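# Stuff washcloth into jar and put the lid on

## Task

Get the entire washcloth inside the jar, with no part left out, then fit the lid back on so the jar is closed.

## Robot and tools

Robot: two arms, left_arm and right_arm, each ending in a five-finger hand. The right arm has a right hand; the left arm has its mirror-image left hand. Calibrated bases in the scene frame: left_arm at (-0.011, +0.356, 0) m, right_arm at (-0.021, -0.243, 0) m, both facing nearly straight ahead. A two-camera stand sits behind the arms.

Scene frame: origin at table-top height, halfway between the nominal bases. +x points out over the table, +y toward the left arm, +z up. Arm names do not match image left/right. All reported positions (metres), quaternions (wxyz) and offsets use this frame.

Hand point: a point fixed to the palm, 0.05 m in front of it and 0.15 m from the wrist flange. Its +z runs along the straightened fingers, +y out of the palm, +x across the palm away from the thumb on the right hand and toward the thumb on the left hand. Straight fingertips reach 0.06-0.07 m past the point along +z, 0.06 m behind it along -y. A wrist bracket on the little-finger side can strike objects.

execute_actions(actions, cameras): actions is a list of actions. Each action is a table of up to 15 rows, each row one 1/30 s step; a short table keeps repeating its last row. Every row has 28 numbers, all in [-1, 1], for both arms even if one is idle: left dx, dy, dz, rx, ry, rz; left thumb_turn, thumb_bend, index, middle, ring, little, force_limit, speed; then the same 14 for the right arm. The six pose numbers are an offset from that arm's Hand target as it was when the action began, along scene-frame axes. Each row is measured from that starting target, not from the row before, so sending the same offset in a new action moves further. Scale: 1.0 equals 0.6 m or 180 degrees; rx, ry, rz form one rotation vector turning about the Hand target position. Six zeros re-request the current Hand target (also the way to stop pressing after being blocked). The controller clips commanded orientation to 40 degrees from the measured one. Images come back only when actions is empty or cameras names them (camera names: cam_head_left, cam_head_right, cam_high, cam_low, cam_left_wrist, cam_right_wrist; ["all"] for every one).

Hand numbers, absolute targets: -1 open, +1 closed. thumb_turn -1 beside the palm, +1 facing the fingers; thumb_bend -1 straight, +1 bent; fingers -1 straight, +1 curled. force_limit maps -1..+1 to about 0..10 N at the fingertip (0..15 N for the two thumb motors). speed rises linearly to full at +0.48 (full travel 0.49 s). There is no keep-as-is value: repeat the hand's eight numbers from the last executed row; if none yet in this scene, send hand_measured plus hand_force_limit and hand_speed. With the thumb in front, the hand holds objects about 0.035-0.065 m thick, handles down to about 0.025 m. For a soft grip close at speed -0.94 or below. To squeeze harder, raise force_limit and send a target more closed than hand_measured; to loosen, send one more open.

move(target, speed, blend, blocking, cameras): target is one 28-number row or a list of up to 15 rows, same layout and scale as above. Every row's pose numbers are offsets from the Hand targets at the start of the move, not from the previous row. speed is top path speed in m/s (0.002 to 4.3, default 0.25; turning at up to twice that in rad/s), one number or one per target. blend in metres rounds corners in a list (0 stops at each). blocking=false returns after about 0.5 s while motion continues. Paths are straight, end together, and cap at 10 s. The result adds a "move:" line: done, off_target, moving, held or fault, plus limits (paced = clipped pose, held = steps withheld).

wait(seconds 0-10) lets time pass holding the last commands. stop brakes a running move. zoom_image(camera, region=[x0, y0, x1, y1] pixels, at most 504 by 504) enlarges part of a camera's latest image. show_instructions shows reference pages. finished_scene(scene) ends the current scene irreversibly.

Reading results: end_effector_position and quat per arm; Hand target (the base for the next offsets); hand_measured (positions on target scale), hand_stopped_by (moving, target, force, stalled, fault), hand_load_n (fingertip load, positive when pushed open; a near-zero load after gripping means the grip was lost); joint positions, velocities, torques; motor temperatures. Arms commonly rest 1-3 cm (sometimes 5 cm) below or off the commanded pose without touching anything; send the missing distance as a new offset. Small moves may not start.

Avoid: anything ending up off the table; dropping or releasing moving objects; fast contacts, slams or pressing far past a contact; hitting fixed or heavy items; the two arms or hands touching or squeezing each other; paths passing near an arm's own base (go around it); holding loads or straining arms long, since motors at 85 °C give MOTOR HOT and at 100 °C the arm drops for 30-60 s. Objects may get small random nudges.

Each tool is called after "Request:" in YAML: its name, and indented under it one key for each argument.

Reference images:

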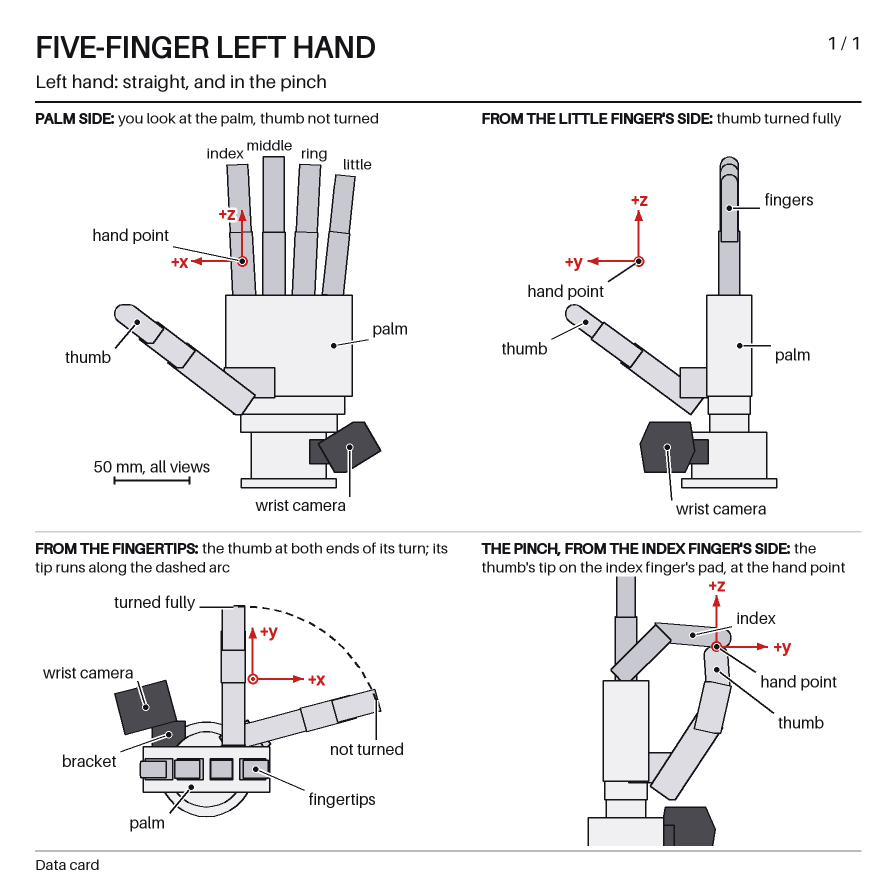

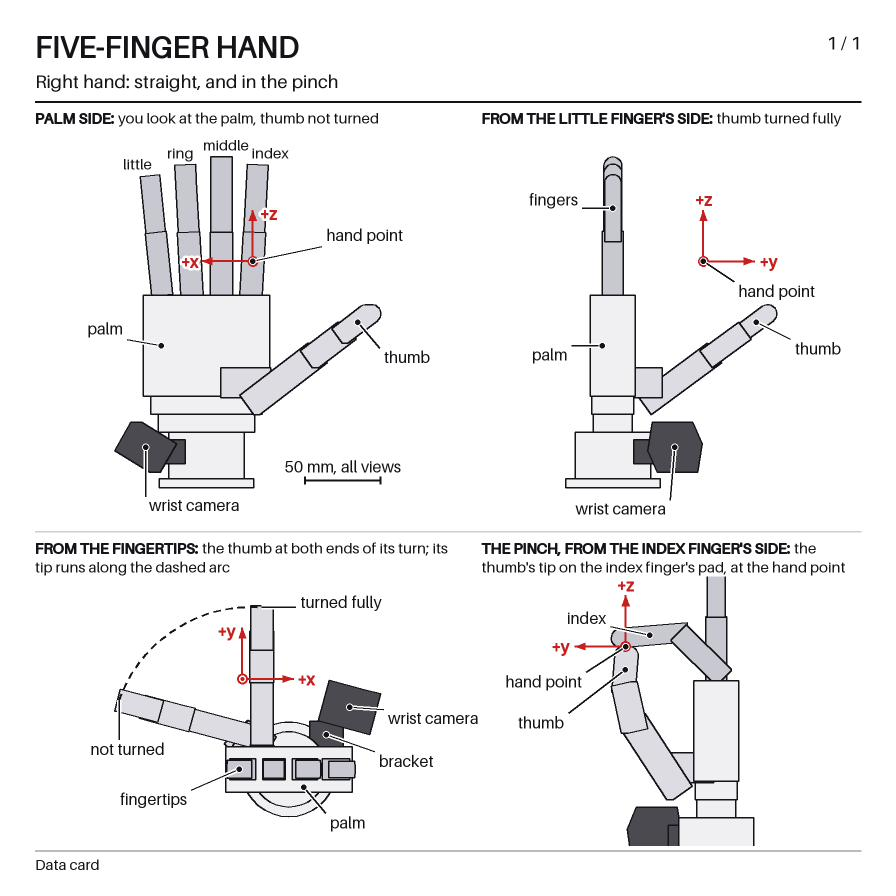

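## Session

Request:
execute_actions:
  actions: []

Request:
zoom_image:
  camera: "cam_high"
  region: [300, 150, 600, 420]

Scene clock: 0.00 s.
left_arm: end_effector_position=(+0.6686, -0.1823, +0.2379) hand_measured=(-1.000, -1.000, -1.000, -1.000, -1.000, -1.000) hand_load_n=(+0.0, +0.0, +0.0, +0.0, +0.0, +0.0) hand_stopped_by=(target, target, target, target, target, target) hand_force_limit=0.00 hand_speed=-0.80 end_effector_quat_wxyz=(+0.129, +0.878, -0.194, +0.419) | right_arm: end_effector_position=(+0.6579, -0.4498, +0.1401) hand_measured=(-1.000, -1.000, -1.000, -1.000, -1.000, -1.000) hand_load_n=(+0.0, +0.0, +0.0, +0.0, +0.0, +0.0) hand_stopped_by=(target, target, target, target, target, target) hand_force_limit=0.00 hand_speed=-0.80 end_effector_quat_wxyz=(+0.272, +0.084, +0.754, -0.592)
Joint positions: left_arm=[-0.629 2.032 1.864 -0.499 -0.087 -1.72] | right_arm=[-0.054 1.879 1.202 0.306 1.143 0.882]
Joint velocities: within noise
Joint torques (N m): no reading
Motor temperatures (°C): left_arm=[29 32 39 29 29 24] | right_arm=[27 31 32 28 27 24]
Heat: left arm: hottest elbow 39 °C; right arm: hottest elbow 32 °C.
Hand target: left_arm +0.6732, -0.1856, +0.2677; +0.137, +0.868, -0.190, +0.438 | right_arm +0.6648, -0.4504, +0.1514; +0.282, +0.091, +0.750, -0.592

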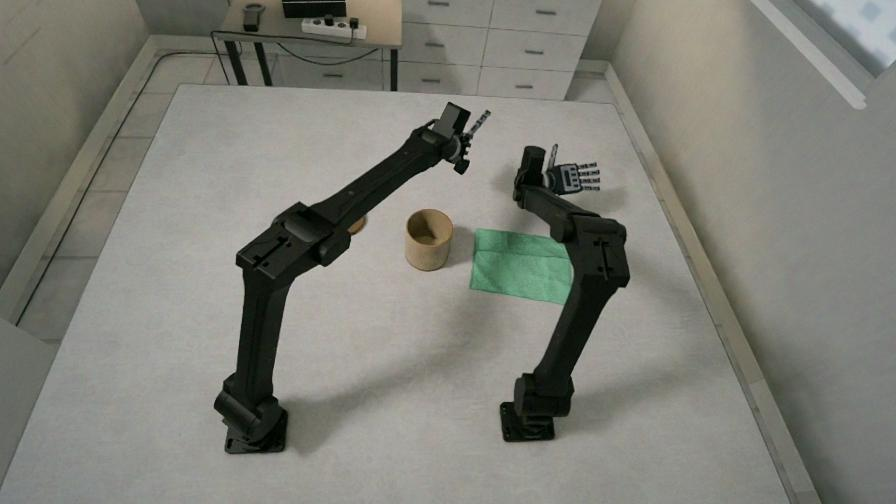

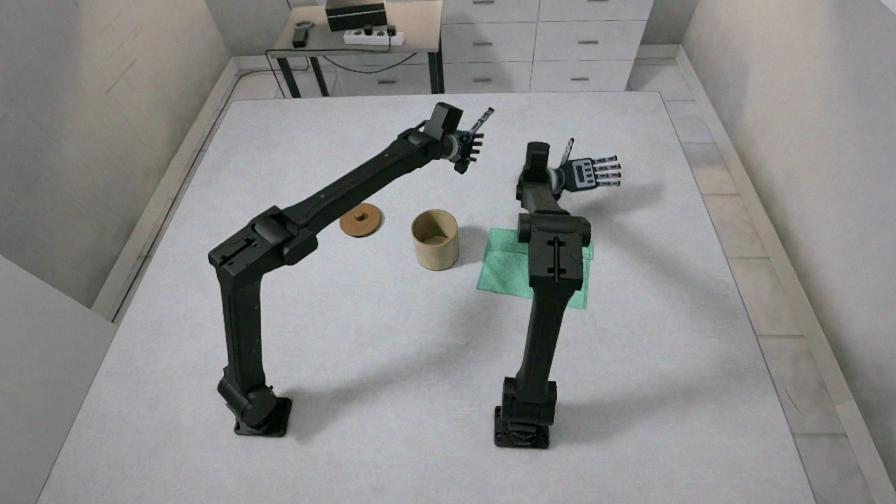

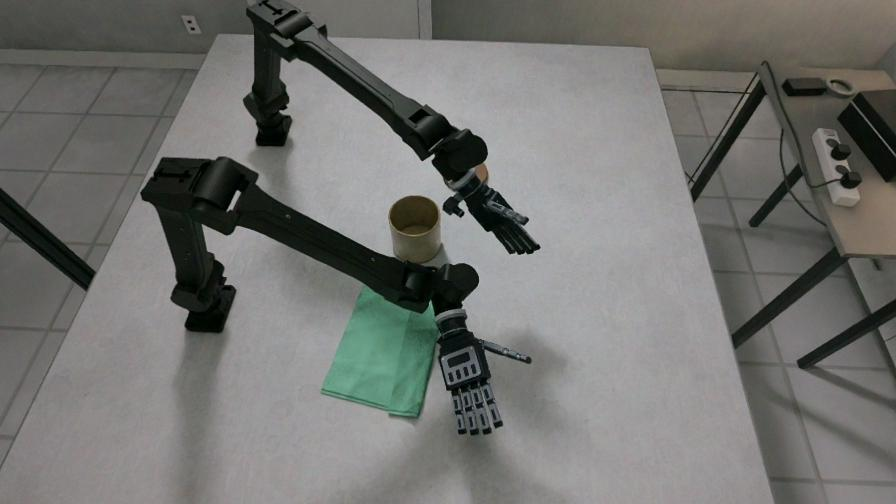

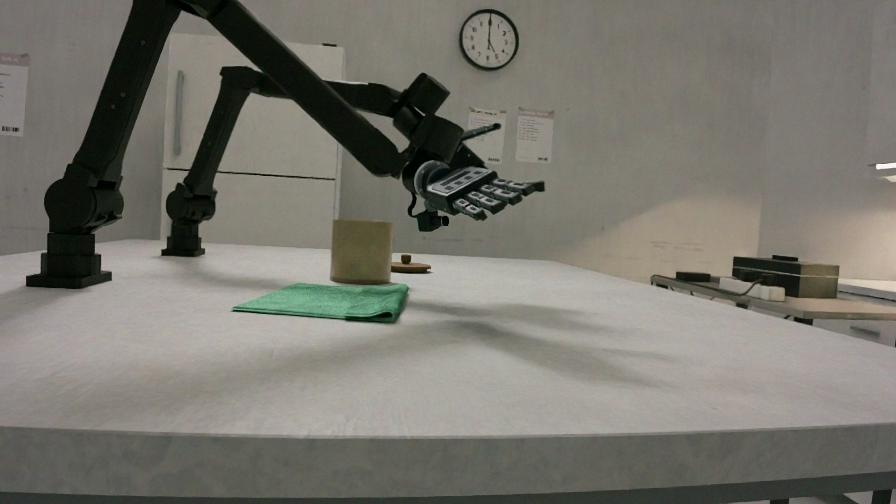

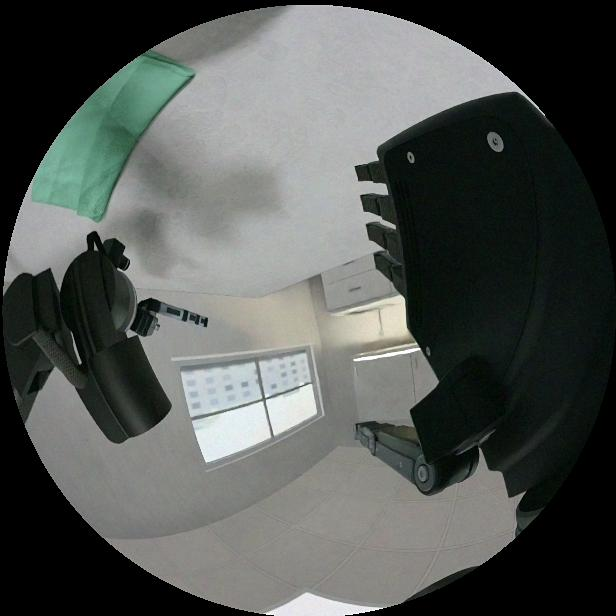

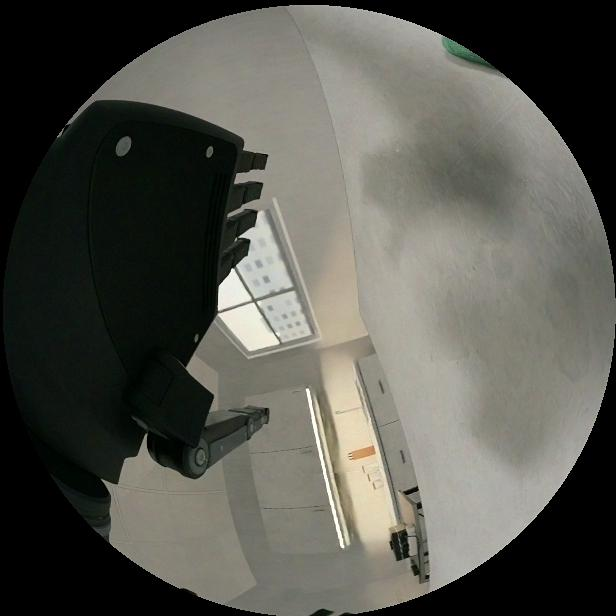

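Scaled by 1.680 from the camera's 896x504 image, which has a finer 1280x720 frame.

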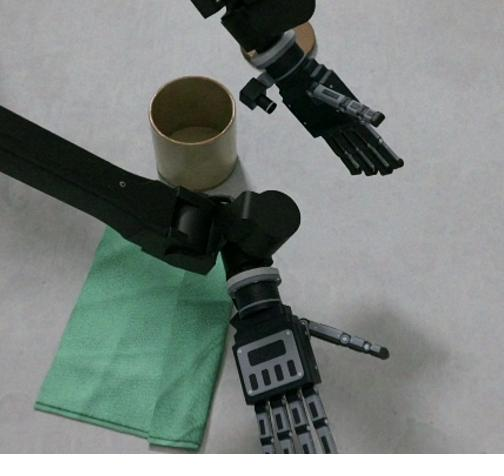

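Request:
zoom_image:
  camera: "cam_low"
  region: [220, 200, 450, 340]

Request:
zoom_image:
  camera: "cam_head_right"
  region: [330, 190, 620, 330]

Request:
zoom_image:
  camera: "cam_head_left"
  region: [330, 190, 620, 330]

Scaled by 2.191 from the camera's 896x504 image, which has a finer 1280x720 frame.

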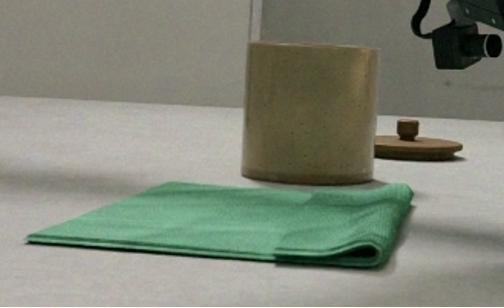

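Scaled by 1.738 from the camera's 896x504 image, which has a finer 1280x720 frame.

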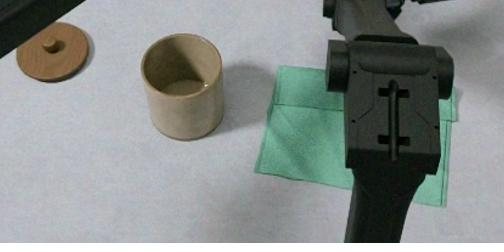

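Scaled by 1.738 from the camera's 896x504 image, which has a finer 1280x720 frame.

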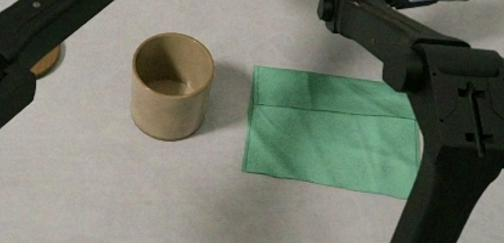

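Request:
move:
  target:
    - [-0.05, 0.3, 0.03, 0.18, -0.14, -0.145, 1, -0.4, -0.5, -0.5, -0.5, -0.5, 0, 0, 0, 0, 0.1, 0, 0, 0, 1, -0.4, -0.5, -0.5, -0.5, -0.95, 0, 0]
    - [-0.154, 0.684, -0.05, 0.365, -0.283, -0.290, 1, -0.4, -0.5, -0.5, -0.5, -0.5, 0, 0, -0.308, 0.276, 0.114, -0.0945, 0.19, 0.435, 1, -0.4, -0.5, -0.5, -0.5, -0.95, 0, 0]
  cameras: ["all"]
  speed: 0.3
  blend: 0.03

Request:
zoom_image:
  camera: "cam_high"
  region: [300, 150, 600, 420]

Scene clock: 78.43 s.
left_arm: end_effector_position=(+0.5764, +0.2197, +0.2225) hand_measured=(+1.000, -0.400, -0.500, -0.500, -0.500, -0.500) hand_load_n=(+0.0, +0.5, +0.0, +0.0, +0.0, +0.0) hand_stopped_by=(target, target, target, target, target, target) hand_force_limit=0.00 hand_speed=0.00 end_effector_quat_wxyz=(+0.227, -0.401, +0.754, -0.467) | right_arm: end_effector_position=(+0.4763, -0.2787, +0.2014) hand_measured=(+1.000, -0.400, -0.500, -0.500, -0.500, -0.950) hand_load_n=(+0.0, +0.0, +0.0, +0.0, +0.0, +0.0) hand_stopped_by=(target, target, target, target, target, target) hand_force_limit=0.00 hand_speed=0.00 end_effector_quat_wxyz=(-0.377, +0.598, -0.606, +0.366)
Joint positions: left_arm=[-0.052 1.495 1.202 -0.262 0.509 0.257] | right_arm=[-0.164 1.159 0.813 -0.127 -0.18 -0.069]
Joint torques (N m): left_arm=[0.09 -13.22 8.69 2.99 0.3 0.11] | right_arm=[-0.91 -8.53 9.65 2.04 -0.2 -0.3]
Motor temperatures (°C): left_arm=[29 41 50 29 29 24] | right_arm=[27 35 38 28 27 24]
Heat: left arm: hottest elbow 50 °C; right arm: hottest elbow 38 °C.
Hand target: left_arm +0.5807, +0.2248, +0.2376; +0.247, -0.389, +0.749, -0.476 | right_arm +0.4801, -0.2848, +0.2200; -0.380, +0.596, -0.596, +0.380
Off the commanded pose: left_arm 0.017 m, 3 deg | right_arm 0.020 m, 2 deg.
move: off_target (left_arm, right_arm)

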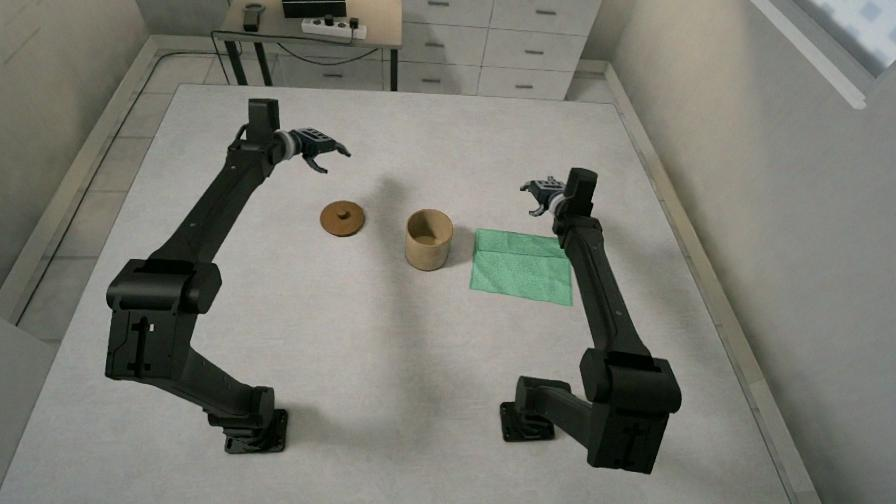

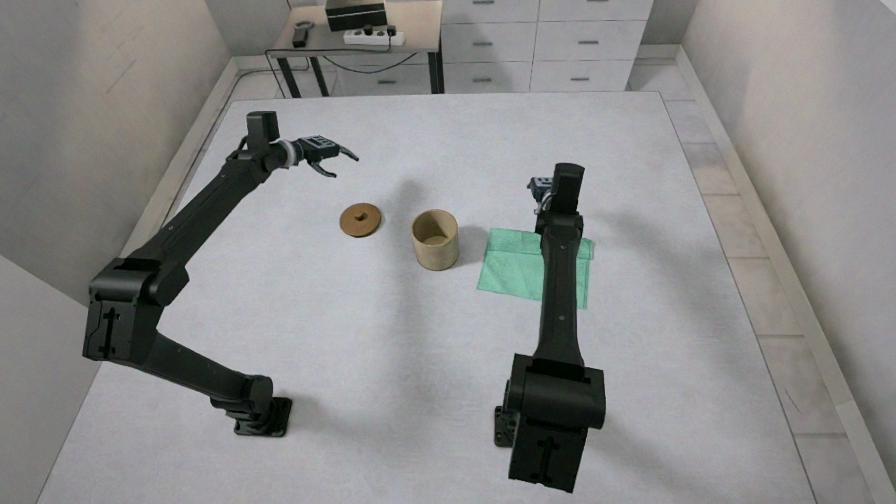

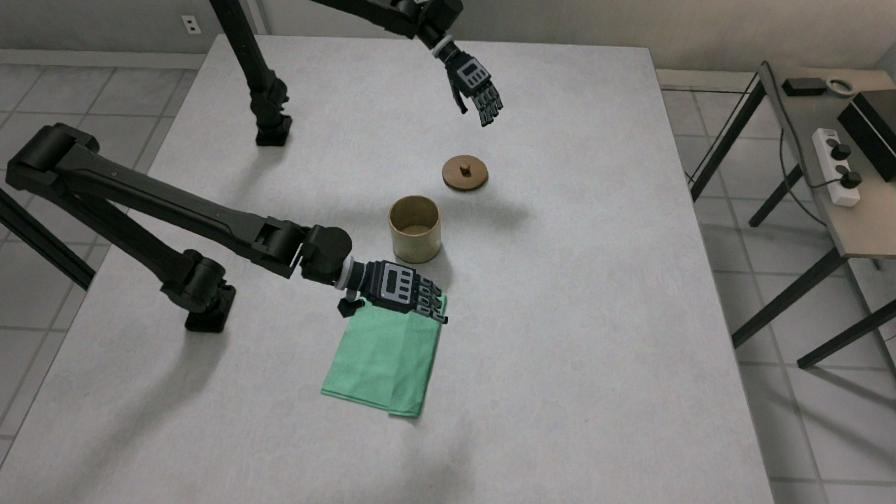

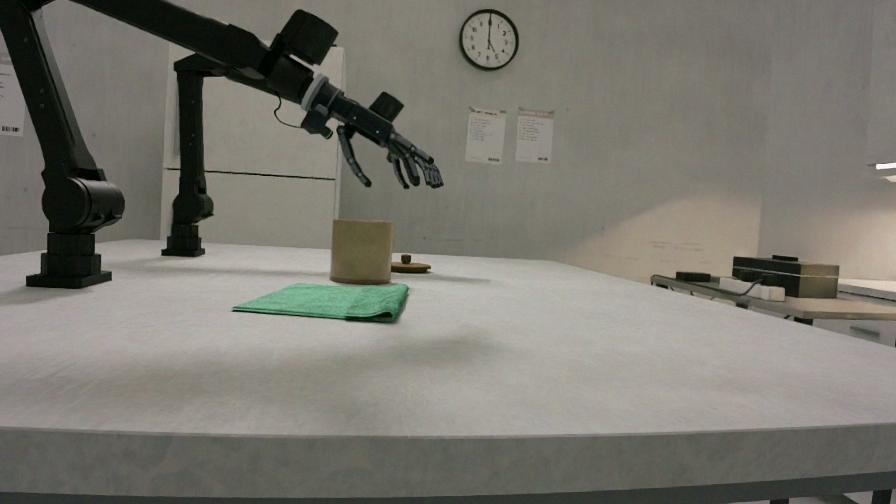

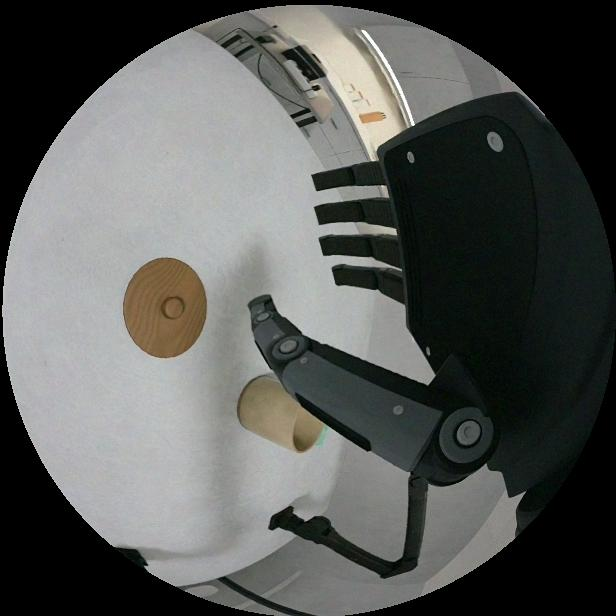

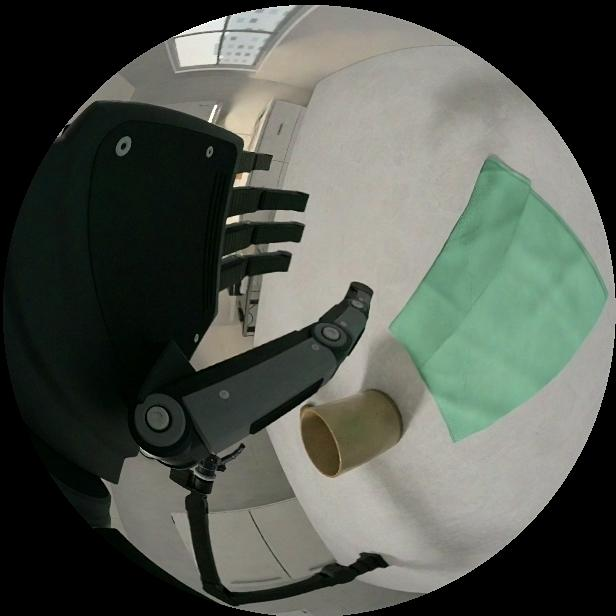

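Scaled by 1.680 from the camera's 896x504 image, which has a finer 1280x720 frame.

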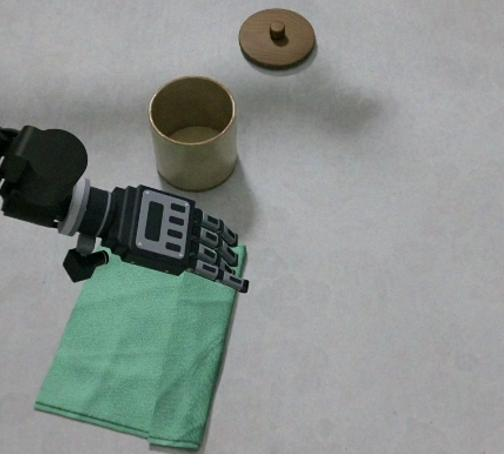

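Request:
move:
  target: [0, 0, 0, 0, 0, 0, 1, -0.4, -0.5, -0.5, -0.5, -0.5, 0, 0, 0.002, -0.014, -0.242, 0, 0, 0, 1, -0.3, -0.5, -0.5, -0.5, -0.95, 0, 0]
  cameras: ["cam_high", "cam_low", "cam_right_wrist"]
  speed: 0.15

Request:
zoom_image:
  camera: "cam_high"
  region: [330, 240, 500, 430]

Request:
zoom_image:
  camera: "cam_low"
  region: [220, 180, 460, 340]

Scene clock: 99.80 s.
left_arm: end_effector_position=(+0.5765, +0.2197, +0.2225) hand_measured=(+1.000, -0.400, -0.500, -0.500, -0.500, -0.500) hand_load_n=(+0.0, +0.0, +0.0, -0.5, +0.0, +0.0) hand_stopped_by=(target, target, target, target, target, target) hand_force_limit=0.00 hand_speed=0.00 end_effector_quat_wxyz=(+0.228, -0.400, +0.755, -0.467) | right_arm: end_effector_position=(+0.4811, -0.2879, +0.0805) hand_measured=(+1.000, -0.300, -0.500, -0.500, -0.500, -0.950) hand_load_n=(+0.0, +0.0, +0.0, +0.0, +0.0, +0.0) hand_stopped_by=(target, target, target, target, target, target) hand_force_limit=0.00 hand_speed=0.00 end_effector_quat_wxyz=(-0.384, +0.594, -0.599, +0.376)
Joint positions: left_arm=[-0.052 1.495 1.202 -0.262 0.509 0.258] | right_arm=[-0.186 1.388 0.616 0.327 -0.2 -0.08]
Joint torques (N m): left_arm=[0.32 -13.33 8.8 3.06 0.32 0.13] | right_arm=[-0.79 -7.18 5.97 3.28 -0.2 -0.31]
Heat: left arm: hottest elbow 49 °C; right arm: hottest elbow 42 °C.
Hand target: left_arm +0.5808, +0.2248, +0.2376; +0.247, -0.389, +0.749, -0.476 | right_arm +0.4813, -0.2931, +0.0747; -0.380, +0.596, -0.596, +0.380
Off the commanded pose: left_arm 0.017 m, 3 deg | right_arm 0.008 m, 1 deg.
move: off_target (left_arm)
Images, in order (width x height): cam_high 896x504, cam_low 896x504, cam_right_wrist 616x616.

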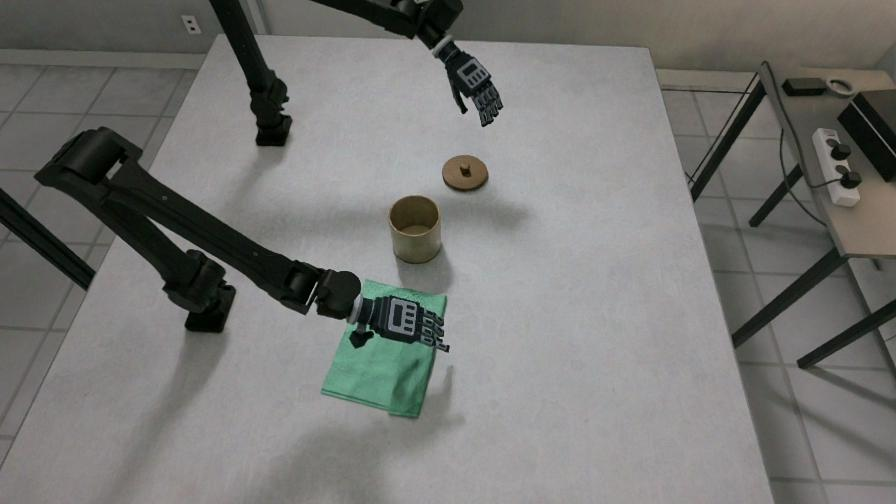

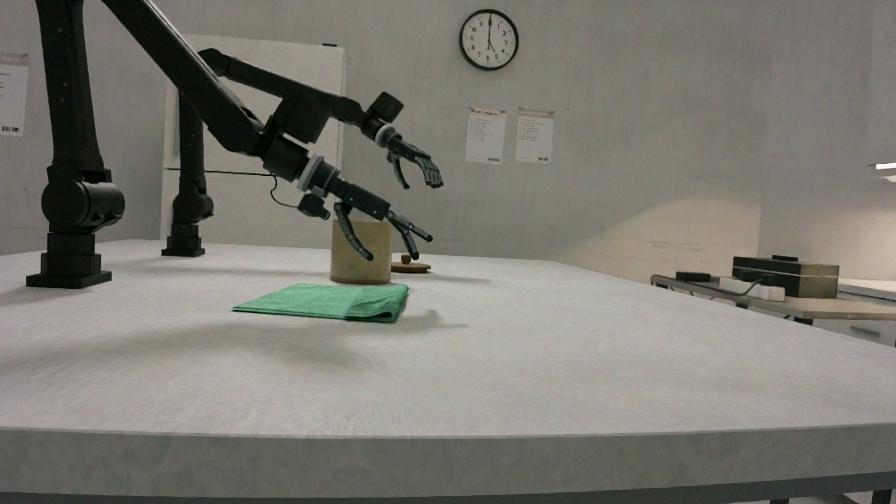

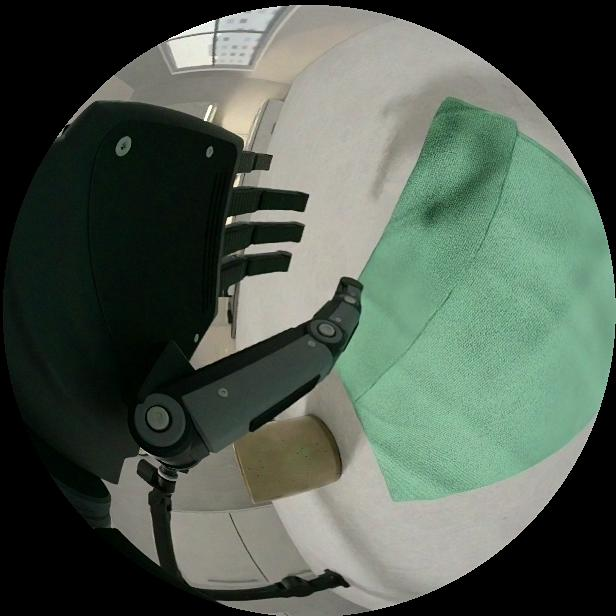

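Scaled by 2.653 from the camera's 896x504 image, which has a finer 1280x720 frame.

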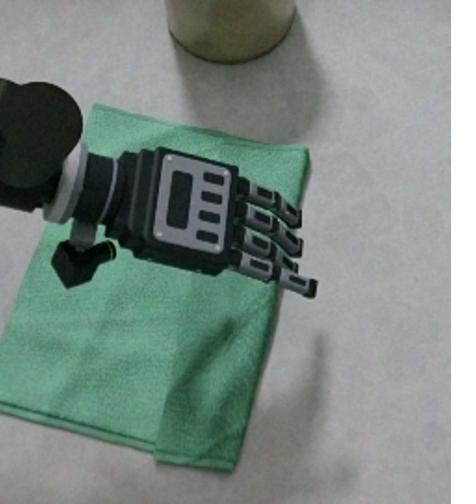

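Scaled by 2.100 from the camera's 896x504 image, which has a finer 1280x720 frame.

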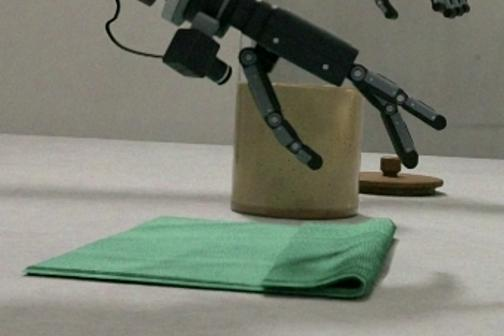

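Request:
move:
  target: [0, 0, 0, 0, 0, 0, 1, -0.4, -0.5, -0.5, -0.5, -0.5, 0, 0, -0.006, -0.006, -0.083, 0, 0, 0, 1, -0.3, -0.5, -0.5, -0.5, -0.95, 0, 0]
  cameras: ["cam_high", "cam_low", "cam_right_wrist"]
  speed: 0.1

Request:
zoom_image:
  camera: "cam_low"
  region: [280, 210, 460, 330]

Request:
zoom_image:
  camera: "cam_high"
  region: [330, 270, 500, 430]

Scene clock: 117.13 s.
left_arm: end_effector_position=(+0.5765, +0.2197, +0.2225) hand_measured=(+1.000, -0.400, -0.500, -0.500, -0.500, -0.500) hand_load_n=(+0.0, +0.0, +0.0, +0.0, +0.0, +0.0) hand_stopped_by=(target, target, target, target, target, target) hand_force_limit=0.00 hand_speed=0.00 end_effector_quat_wxyz=(+0.228, -0.400, +0.755, -0.467) | right_arm: end_effector_position=(+0.4792, -0.2918, +0.0317) hand_measured=(+1.000, -0.300, -0.500, -0.500, -0.500, -0.950) hand_load_n=(+0.0, +0.0, +0.0, +0.0, +0.0, +0.0) hand_stopped_by=(target, target, target, target, target, target) hand_force_limit=0.00 hand_speed=0.00 end_effector_quat_wxyz=(-0.385, +0.593, -0.598, +0.377)
Joint positions: left_arm=[-0.052 1.495 1.202 -0.262 0.509 0.258] | right_arm=[-0.198 1.525 0.567 0.514 -0.211 -0.085]
Joint torques (N m): left_arm=[0.85 -13.86 8.88 2.89 0.29 0.11] | right_arm=[-0.85 -7.77 4.89 3.25 -0.21 -0.31]
Heat: left arm: hottest elbow 48 °C; right arm: hottest elbow 40 °C.
Hand target: left_arm +0.5808, +0.2248, +0.2376; +0.247, -0.389, +0.749, -0.476 | right_arm +0.4777, -0.2967, +0.0249; -0.380, +0.596, -0.596, +0.380
Off the commanded pose: left_arm 0.017 m, 3 deg | right_arm 0.009 m, 1 deg.
move: off_target (left_arm)
Images, in order (width x height): cam_high 896x504, cam_low 896x504, cam_right_wrist 616x616.

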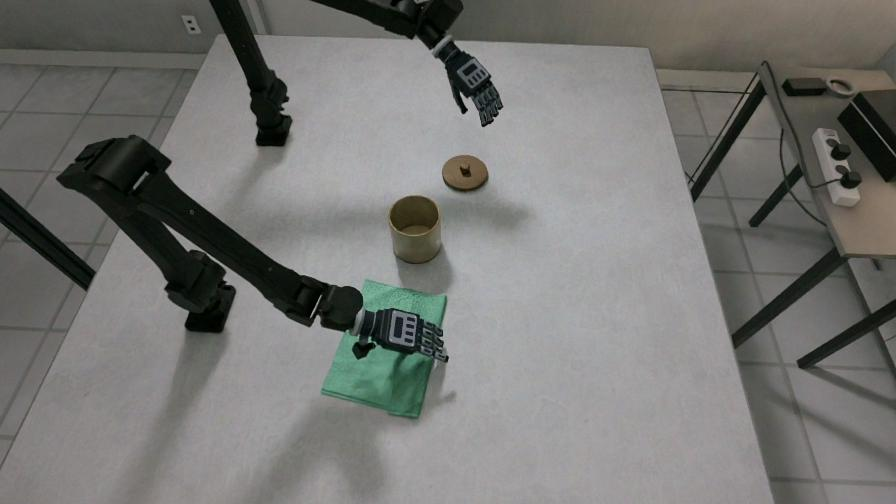

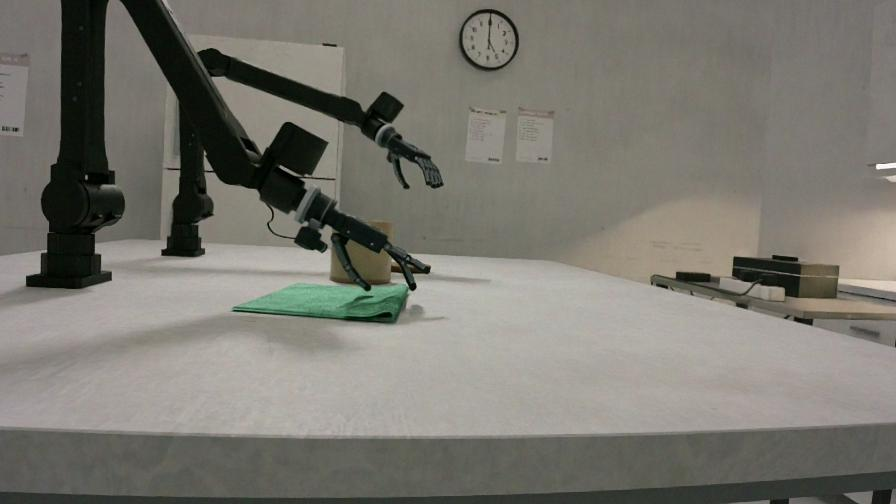

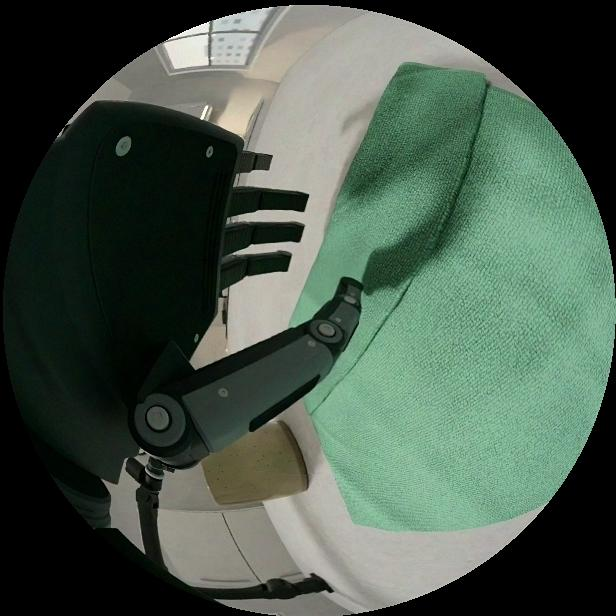

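Scaled by 2.800 from the camera's 896x504 image, which has a finer 1280x720 frame.

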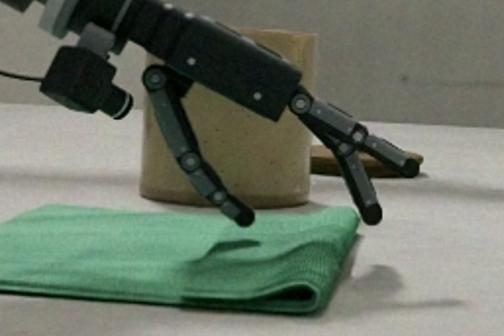

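Scaled by 2.965 from the camera's 896x504 image, which has a finer 1280x720 frame.

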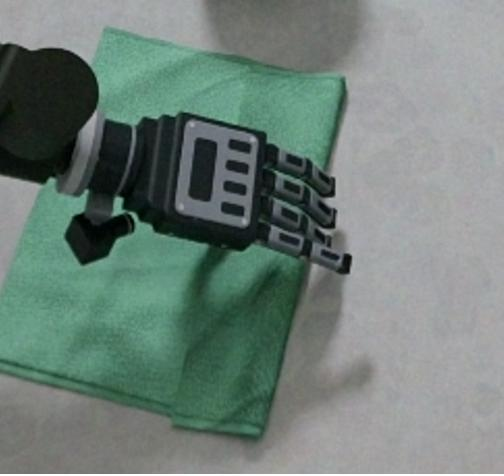

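Request:
execute_actions:
  actions:
    - [[0,0,0,0,0,0,1,-0.4,-0.5,-0.5,-0.5,-0.5,0,0,0,0,0,0,0,0,1,-0.1,0.35,0.35,0.35,-0.95,0.0,-0.8]]
  cameras: ["cam_right_wrist", "cam_low"]

Request:
zoom_image:
  camera: "cam_low"
  region: [280, 210, 460, 330]

Scene clock: 131.97 s.
left_arm: end_effector_position=(+0.5765, +0.2197, +0.2225) hand_measured=(+1.000, -0.400, -0.500, -0.500, -0.500, -0.500) hand_load_n=(-0.5, +0.0, +0.0, +0.0, +0.5, +0.0) hand_stopped_by=(target, target, target, target, target, target) hand_force_limit=0.00 hand_speed=0.00 end_effector_quat_wxyz=(+0.228, -0.400, +0.755, -0.467) | right_arm: end_effector_position=(+0.4792, -0.2918, +0.0317) hand_measured=(+1.000, -0.100, +0.254, +0.252, +0.350, -0.950) hand_load_n=(+0.0, +2.0, +8.0, +10.5, +0.0, +0.0) hand_stopped_by=(target, target, force, force, target, target) hand_force_limit=0.00 hand_speed=-0.80 end_effector_quat_wxyz=(-0.385, +0.594, -0.598, +0.377)
Joint positions: left_arm=[-0.052 1.495 1.202 -0.262 0.509 0.258] | right_arm=[-0.198 1.525 0.567 0.514 -0.211 -0.085]
Joint torques (N m): left_arm=[1.03 -13.1 8.5 2.96 0.32 0.11] | right_arm=[-0.85 -7.77 4.89 3.25 -0.2 -0.31]
Heat: left arm: hottest elbow 48 °C; right arm: hottest elbow 39 °C.
Hand target: left_arm +0.5808, +0.2248, +0.2376; +0.247, -0.389, +0.749, -0.476 | right_arm +0.4777, -0.2966, +0.0249; -0.380, +0.596, -0.596, +0.380
Off the commanded pose: left_arm 0.017 m, 3 deg | right_arm 0.009 m, 1 deg.
Images, in order (width x height): cam_low 896x504, cam_right_wrist 616x616.

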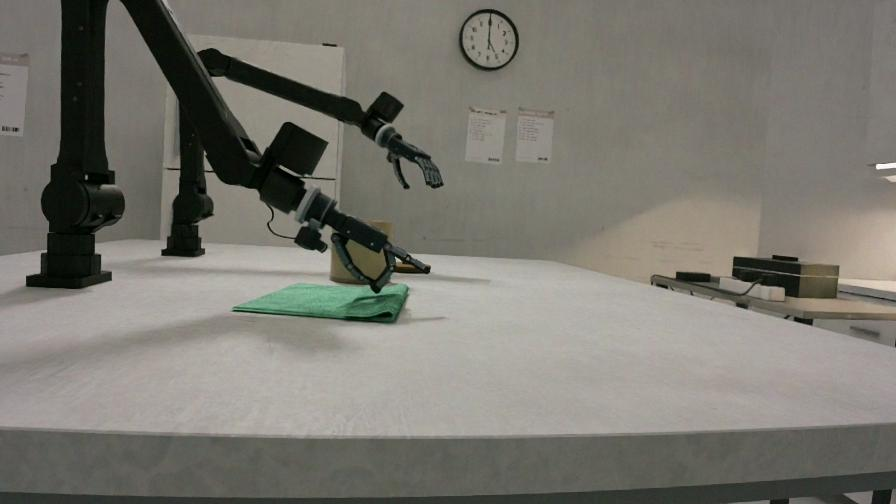

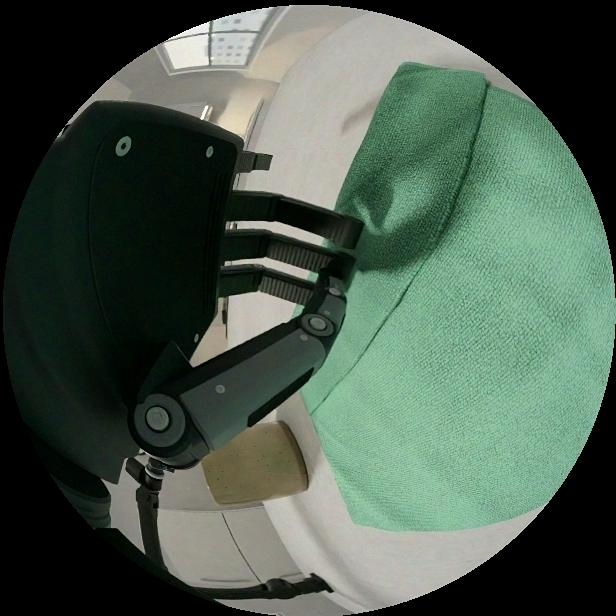

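Scaled by 2.800 from the camera's 896x504 image, which has a finer 1280x720 frame.

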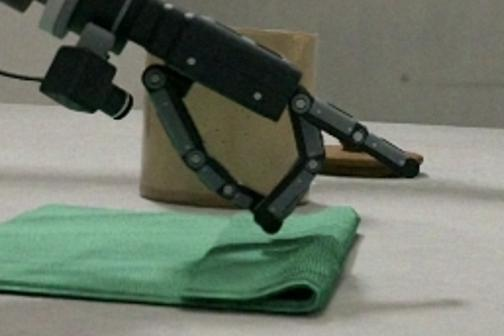

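Request:
execute_actions:
  actions:
    - [[0,0,0,0,0,0,1,-0.4,-0.5,-0.5,-0.5,-0.5,0,0,0,0,0,0,0,0,1,-0.2,-0.5,-0.5,-0.5,-0.95,0.0,0.0]]

Request:
move:
  target: [0, 0, 0, 0, 0, 0, 1, -0.4, -0.5, -0.5, -0.5, -0.5, 0, 0, 0.0, 0.0, -0.024, 0, 0, 0, 1, -0.2, -0.5, -0.5, -0.5, -0.95, 0, 0]
  cameras: ["cam_low", "cam_right_wrist"]
  speed: 0.06

Request:
zoom_image:
  camera: "cam_low"
  region: [280, 210, 460, 330]

Scene clock: 153.50 s.
left_arm: end_effector_position=(+0.5765, +0.2197, +0.2225) hand_measured=(+1.000, -0.400, -0.500, -0.500, -0.500, -0.500) hand_load_n=(+0.0, +0.0, +0.0, +0.0, +0.0, +0.0) hand_stopped_by=(target, target, target, target, target, target) hand_force_limit=0.00 hand_speed=0.00 end_effector_quat_wxyz=(+0.228, -0.400, +0.755, -0.467) | right_arm: end_effector_position=(+0.4795, -0.2920, +0.0321) hand_measured=(+1.000, -0.200, -0.500, -0.500, -0.500, -0.950) hand_load_n=(+0.0, +0.0, +0.0, +0.0, +0.0, +0.0) hand_stopped_by=(target, target, target, target, target, target) hand_force_limit=0.00 hand_speed=0.00 end_effector_quat_wxyz=(-0.385, +0.593, -0.598, +0.377)
Joint positions: left_arm=[-0.052 1.495 1.202 -0.262 0.509 0.258] | right_arm=[-0.199 1.525 0.567 0.516 -0.212 -0.085]
Joint torques (N m): left_arm=[1.2 -13.33 8.76 3.18 0.3 0.06] | right_arm=[-0.79 -7.77 4.9 3.19 -0.19 -0.32]
Heat: left arm: hottest elbow 47 °C; right arm: hottest elbow 37 °C.
Hand target: left_arm +0.5808, +0.2248, +0.2376; +0.247, -0.389, +0.749, -0.476 | right_arm +0.4777, -0.2967, +0.0249; -0.380, +0.596, -0.596, +0.380
Off the commanded pose: left_arm 0.017 m, 3 deg | right_arm 0.009 m, 1 deg.

Scene clock: 154.43 s.
left_arm: end_effector_position=(+0.5765, +0.2197, +0.2225) hand_measured=(+1.000, -0.400, -0.500, -0.500, -0.500, -0.500) hand_load_n=(+0.0, +0.0, +0.0, +0.0, +0.0, +0.0) hand_stopped_by=(target, target, target, target, target, target) hand_force_limit=0.00 hand_speed=0.00 end_effector_quat_wxyz=(+0.228, -0.400, +0.755, -0.467) | right_arm: end_effector_position=(+0.4805, -0.2922, +0.0193) hand_measured=(+1.000, -0.200, -0.500, -0.500, -0.500, -0.950) hand_load_n=(-0.5, +0.0, +0.0, +0.0, +0.0, +0.0) hand_stopped_by=(target, target, target, target, target, target) hand_force_limit=0.00 hand_speed=0.00 end_effector_quat_wxyz=(-0.386, +0.593, -0.597, +0.379)
Joint positions: left_arm=[-0.052 1.495 1.202 -0.262 0.509 0.258] | right_arm=[-0.199 1.569 0.56 0.57 -0.212 -0.085]
Joint torques (N m): left_arm=[2.37 -13.63 8.77 3.07 0.32 0.08] | right_arm=[-0.85 -7.88 4.52 3.21 -0.18 -0.32]
Heat: left arm: hottest elbow 47 °C; right arm: hottest elbow 37 °C.
Hand target: left_arm +0.5808, +0.2248, +0.2376; +0.247, -0.389, +0.749, -0.476 | right_arm +0.4777, -0.2967, +0.0105; -0.380, +0.596, -0.596, +0.380
Off the commanded pose: left_arm 0.017 m, 3 deg | right_arm 0.010 m, 1 deg.
move: off_target (left_arm)
Images, in order (width x height): cam_low 896x504, cam_right_wrist 616x616.

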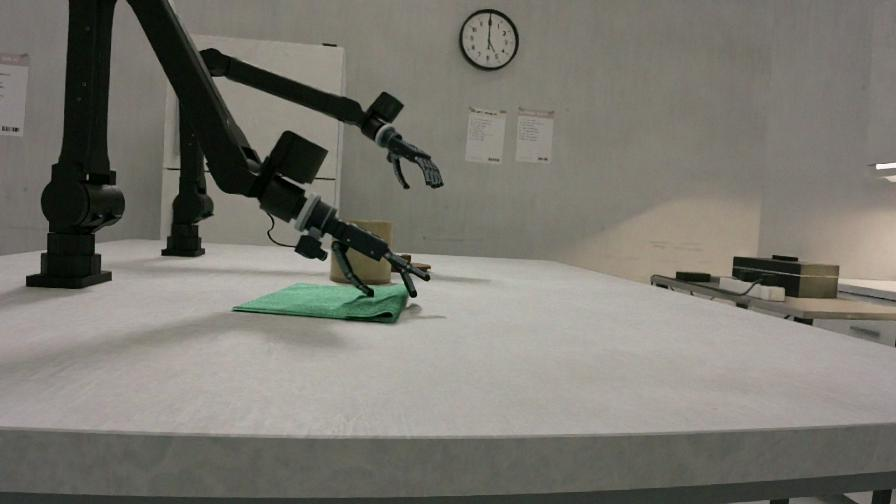

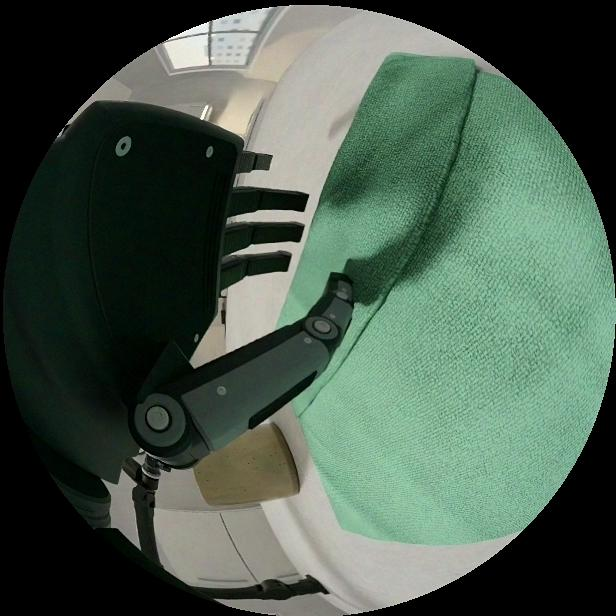

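Scaled by 2.800 from the camera's 896x504 image, which has a finer 1280x720 frame.

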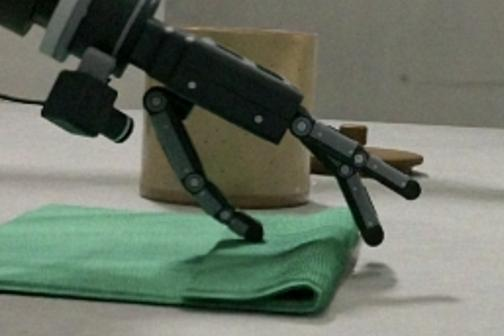

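Request:
execute_actions:
  actions:
    - [[0,0,0,0,0,0,1,-0.4,-0.5,-0.5,-0.5,-0.5,0,0,0,0,0,0,0,0,1,-0.1,0.3,0.3,0.3,-0.95,-0.1,-0.85]]
  cameras: ["cam_right_wrist", "cam_low"]

Request:
zoom_image:
  camera: "cam_low"
  region: [280, 210, 460, 330]

Scene clock: 163.00 s.
left_arm: end_effector_position=(+0.5765, +0.2197, +0.2225) hand_measured=(+1.000, -0.400, -0.500, -0.500, -0.500, -0.500) hand_load_n=(+0.0, +0.0, +0.0, +0.0, +0.0, +0.0) hand_stopped_by=(target, target, target, target, target, target) hand_force_limit=0.00 hand_speed=0.00 end_effector_quat_wxyz=(+0.228, -0.400, +0.755, -0.467) | right_arm: end_effector_position=(+0.4807, -0.2923, +0.0190) hand_measured=(+1.000, -0.100, +0.178, +0.164, +0.300, -0.950) hand_load_n=(+0.0, +2.0, +5.5, +6.0, +1.0, +0.0) hand_stopped_by=(target, target, force, force, target, target) hand_force_limit=-0.10 hand_speed=-0.85 end_effector_quat_wxyz=(-0.386, +0.593, -0.597, +0.379)
Joint positions: left_arm=[-0.052 1.495 1.202 -0.262 0.509 0.258] | right_arm=[-0.199 1.571 0.56 0.572 -0.212 -0.085]
Joint torques (N m): left_arm=[1.44 -13.8 8.91 3.18 0.35 0.07] | right_arm=[-0.79 -7.88 4.51 3.17 -0.19 -0.31]
Heat: left arm: hottest elbow 47 °C; right arm: hottest elbow 37 °C.
Hand target: left_arm +0.5808, +0.2248, +0.2376; +0.247, -0.389, +0.749, -0.476 | right_arm +0.4777, -0.2967, +0.0105; -0.380, +0.596, -0.596, +0.380
Off the commanded pose: left_arm 0.017 m, 3 deg | right_arm 0.010 m, 1 deg.
Images, in order (width x height): cam_low 896x504, cam_right_wrist 616x616.

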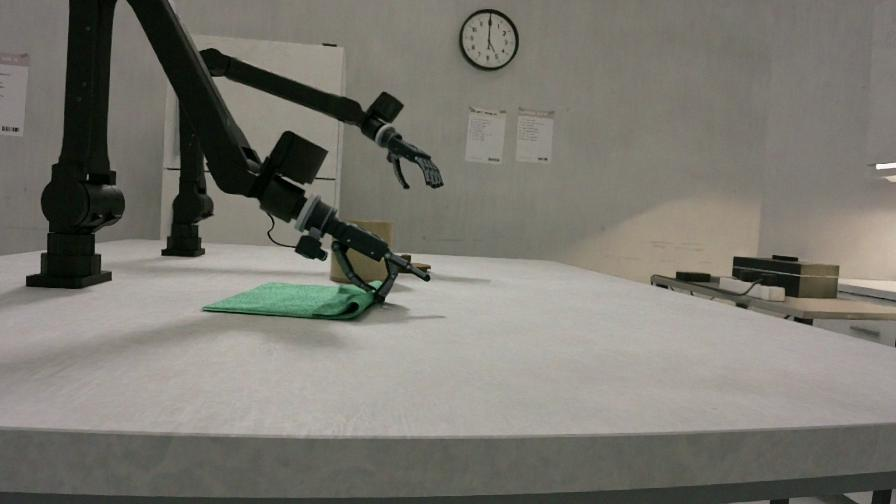

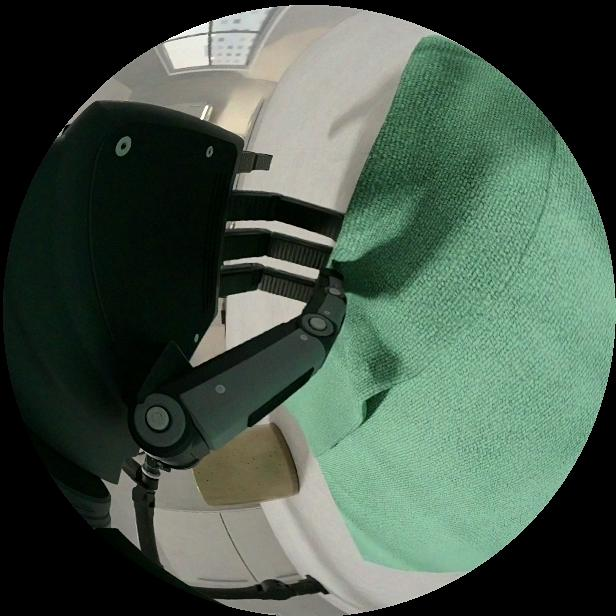

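Scaled by 2.800 from the camera's 896x504 image, which has a finer 1280x720 frame.

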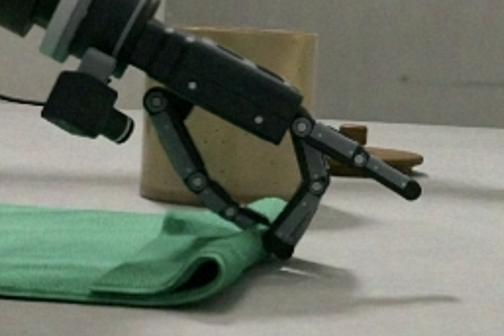

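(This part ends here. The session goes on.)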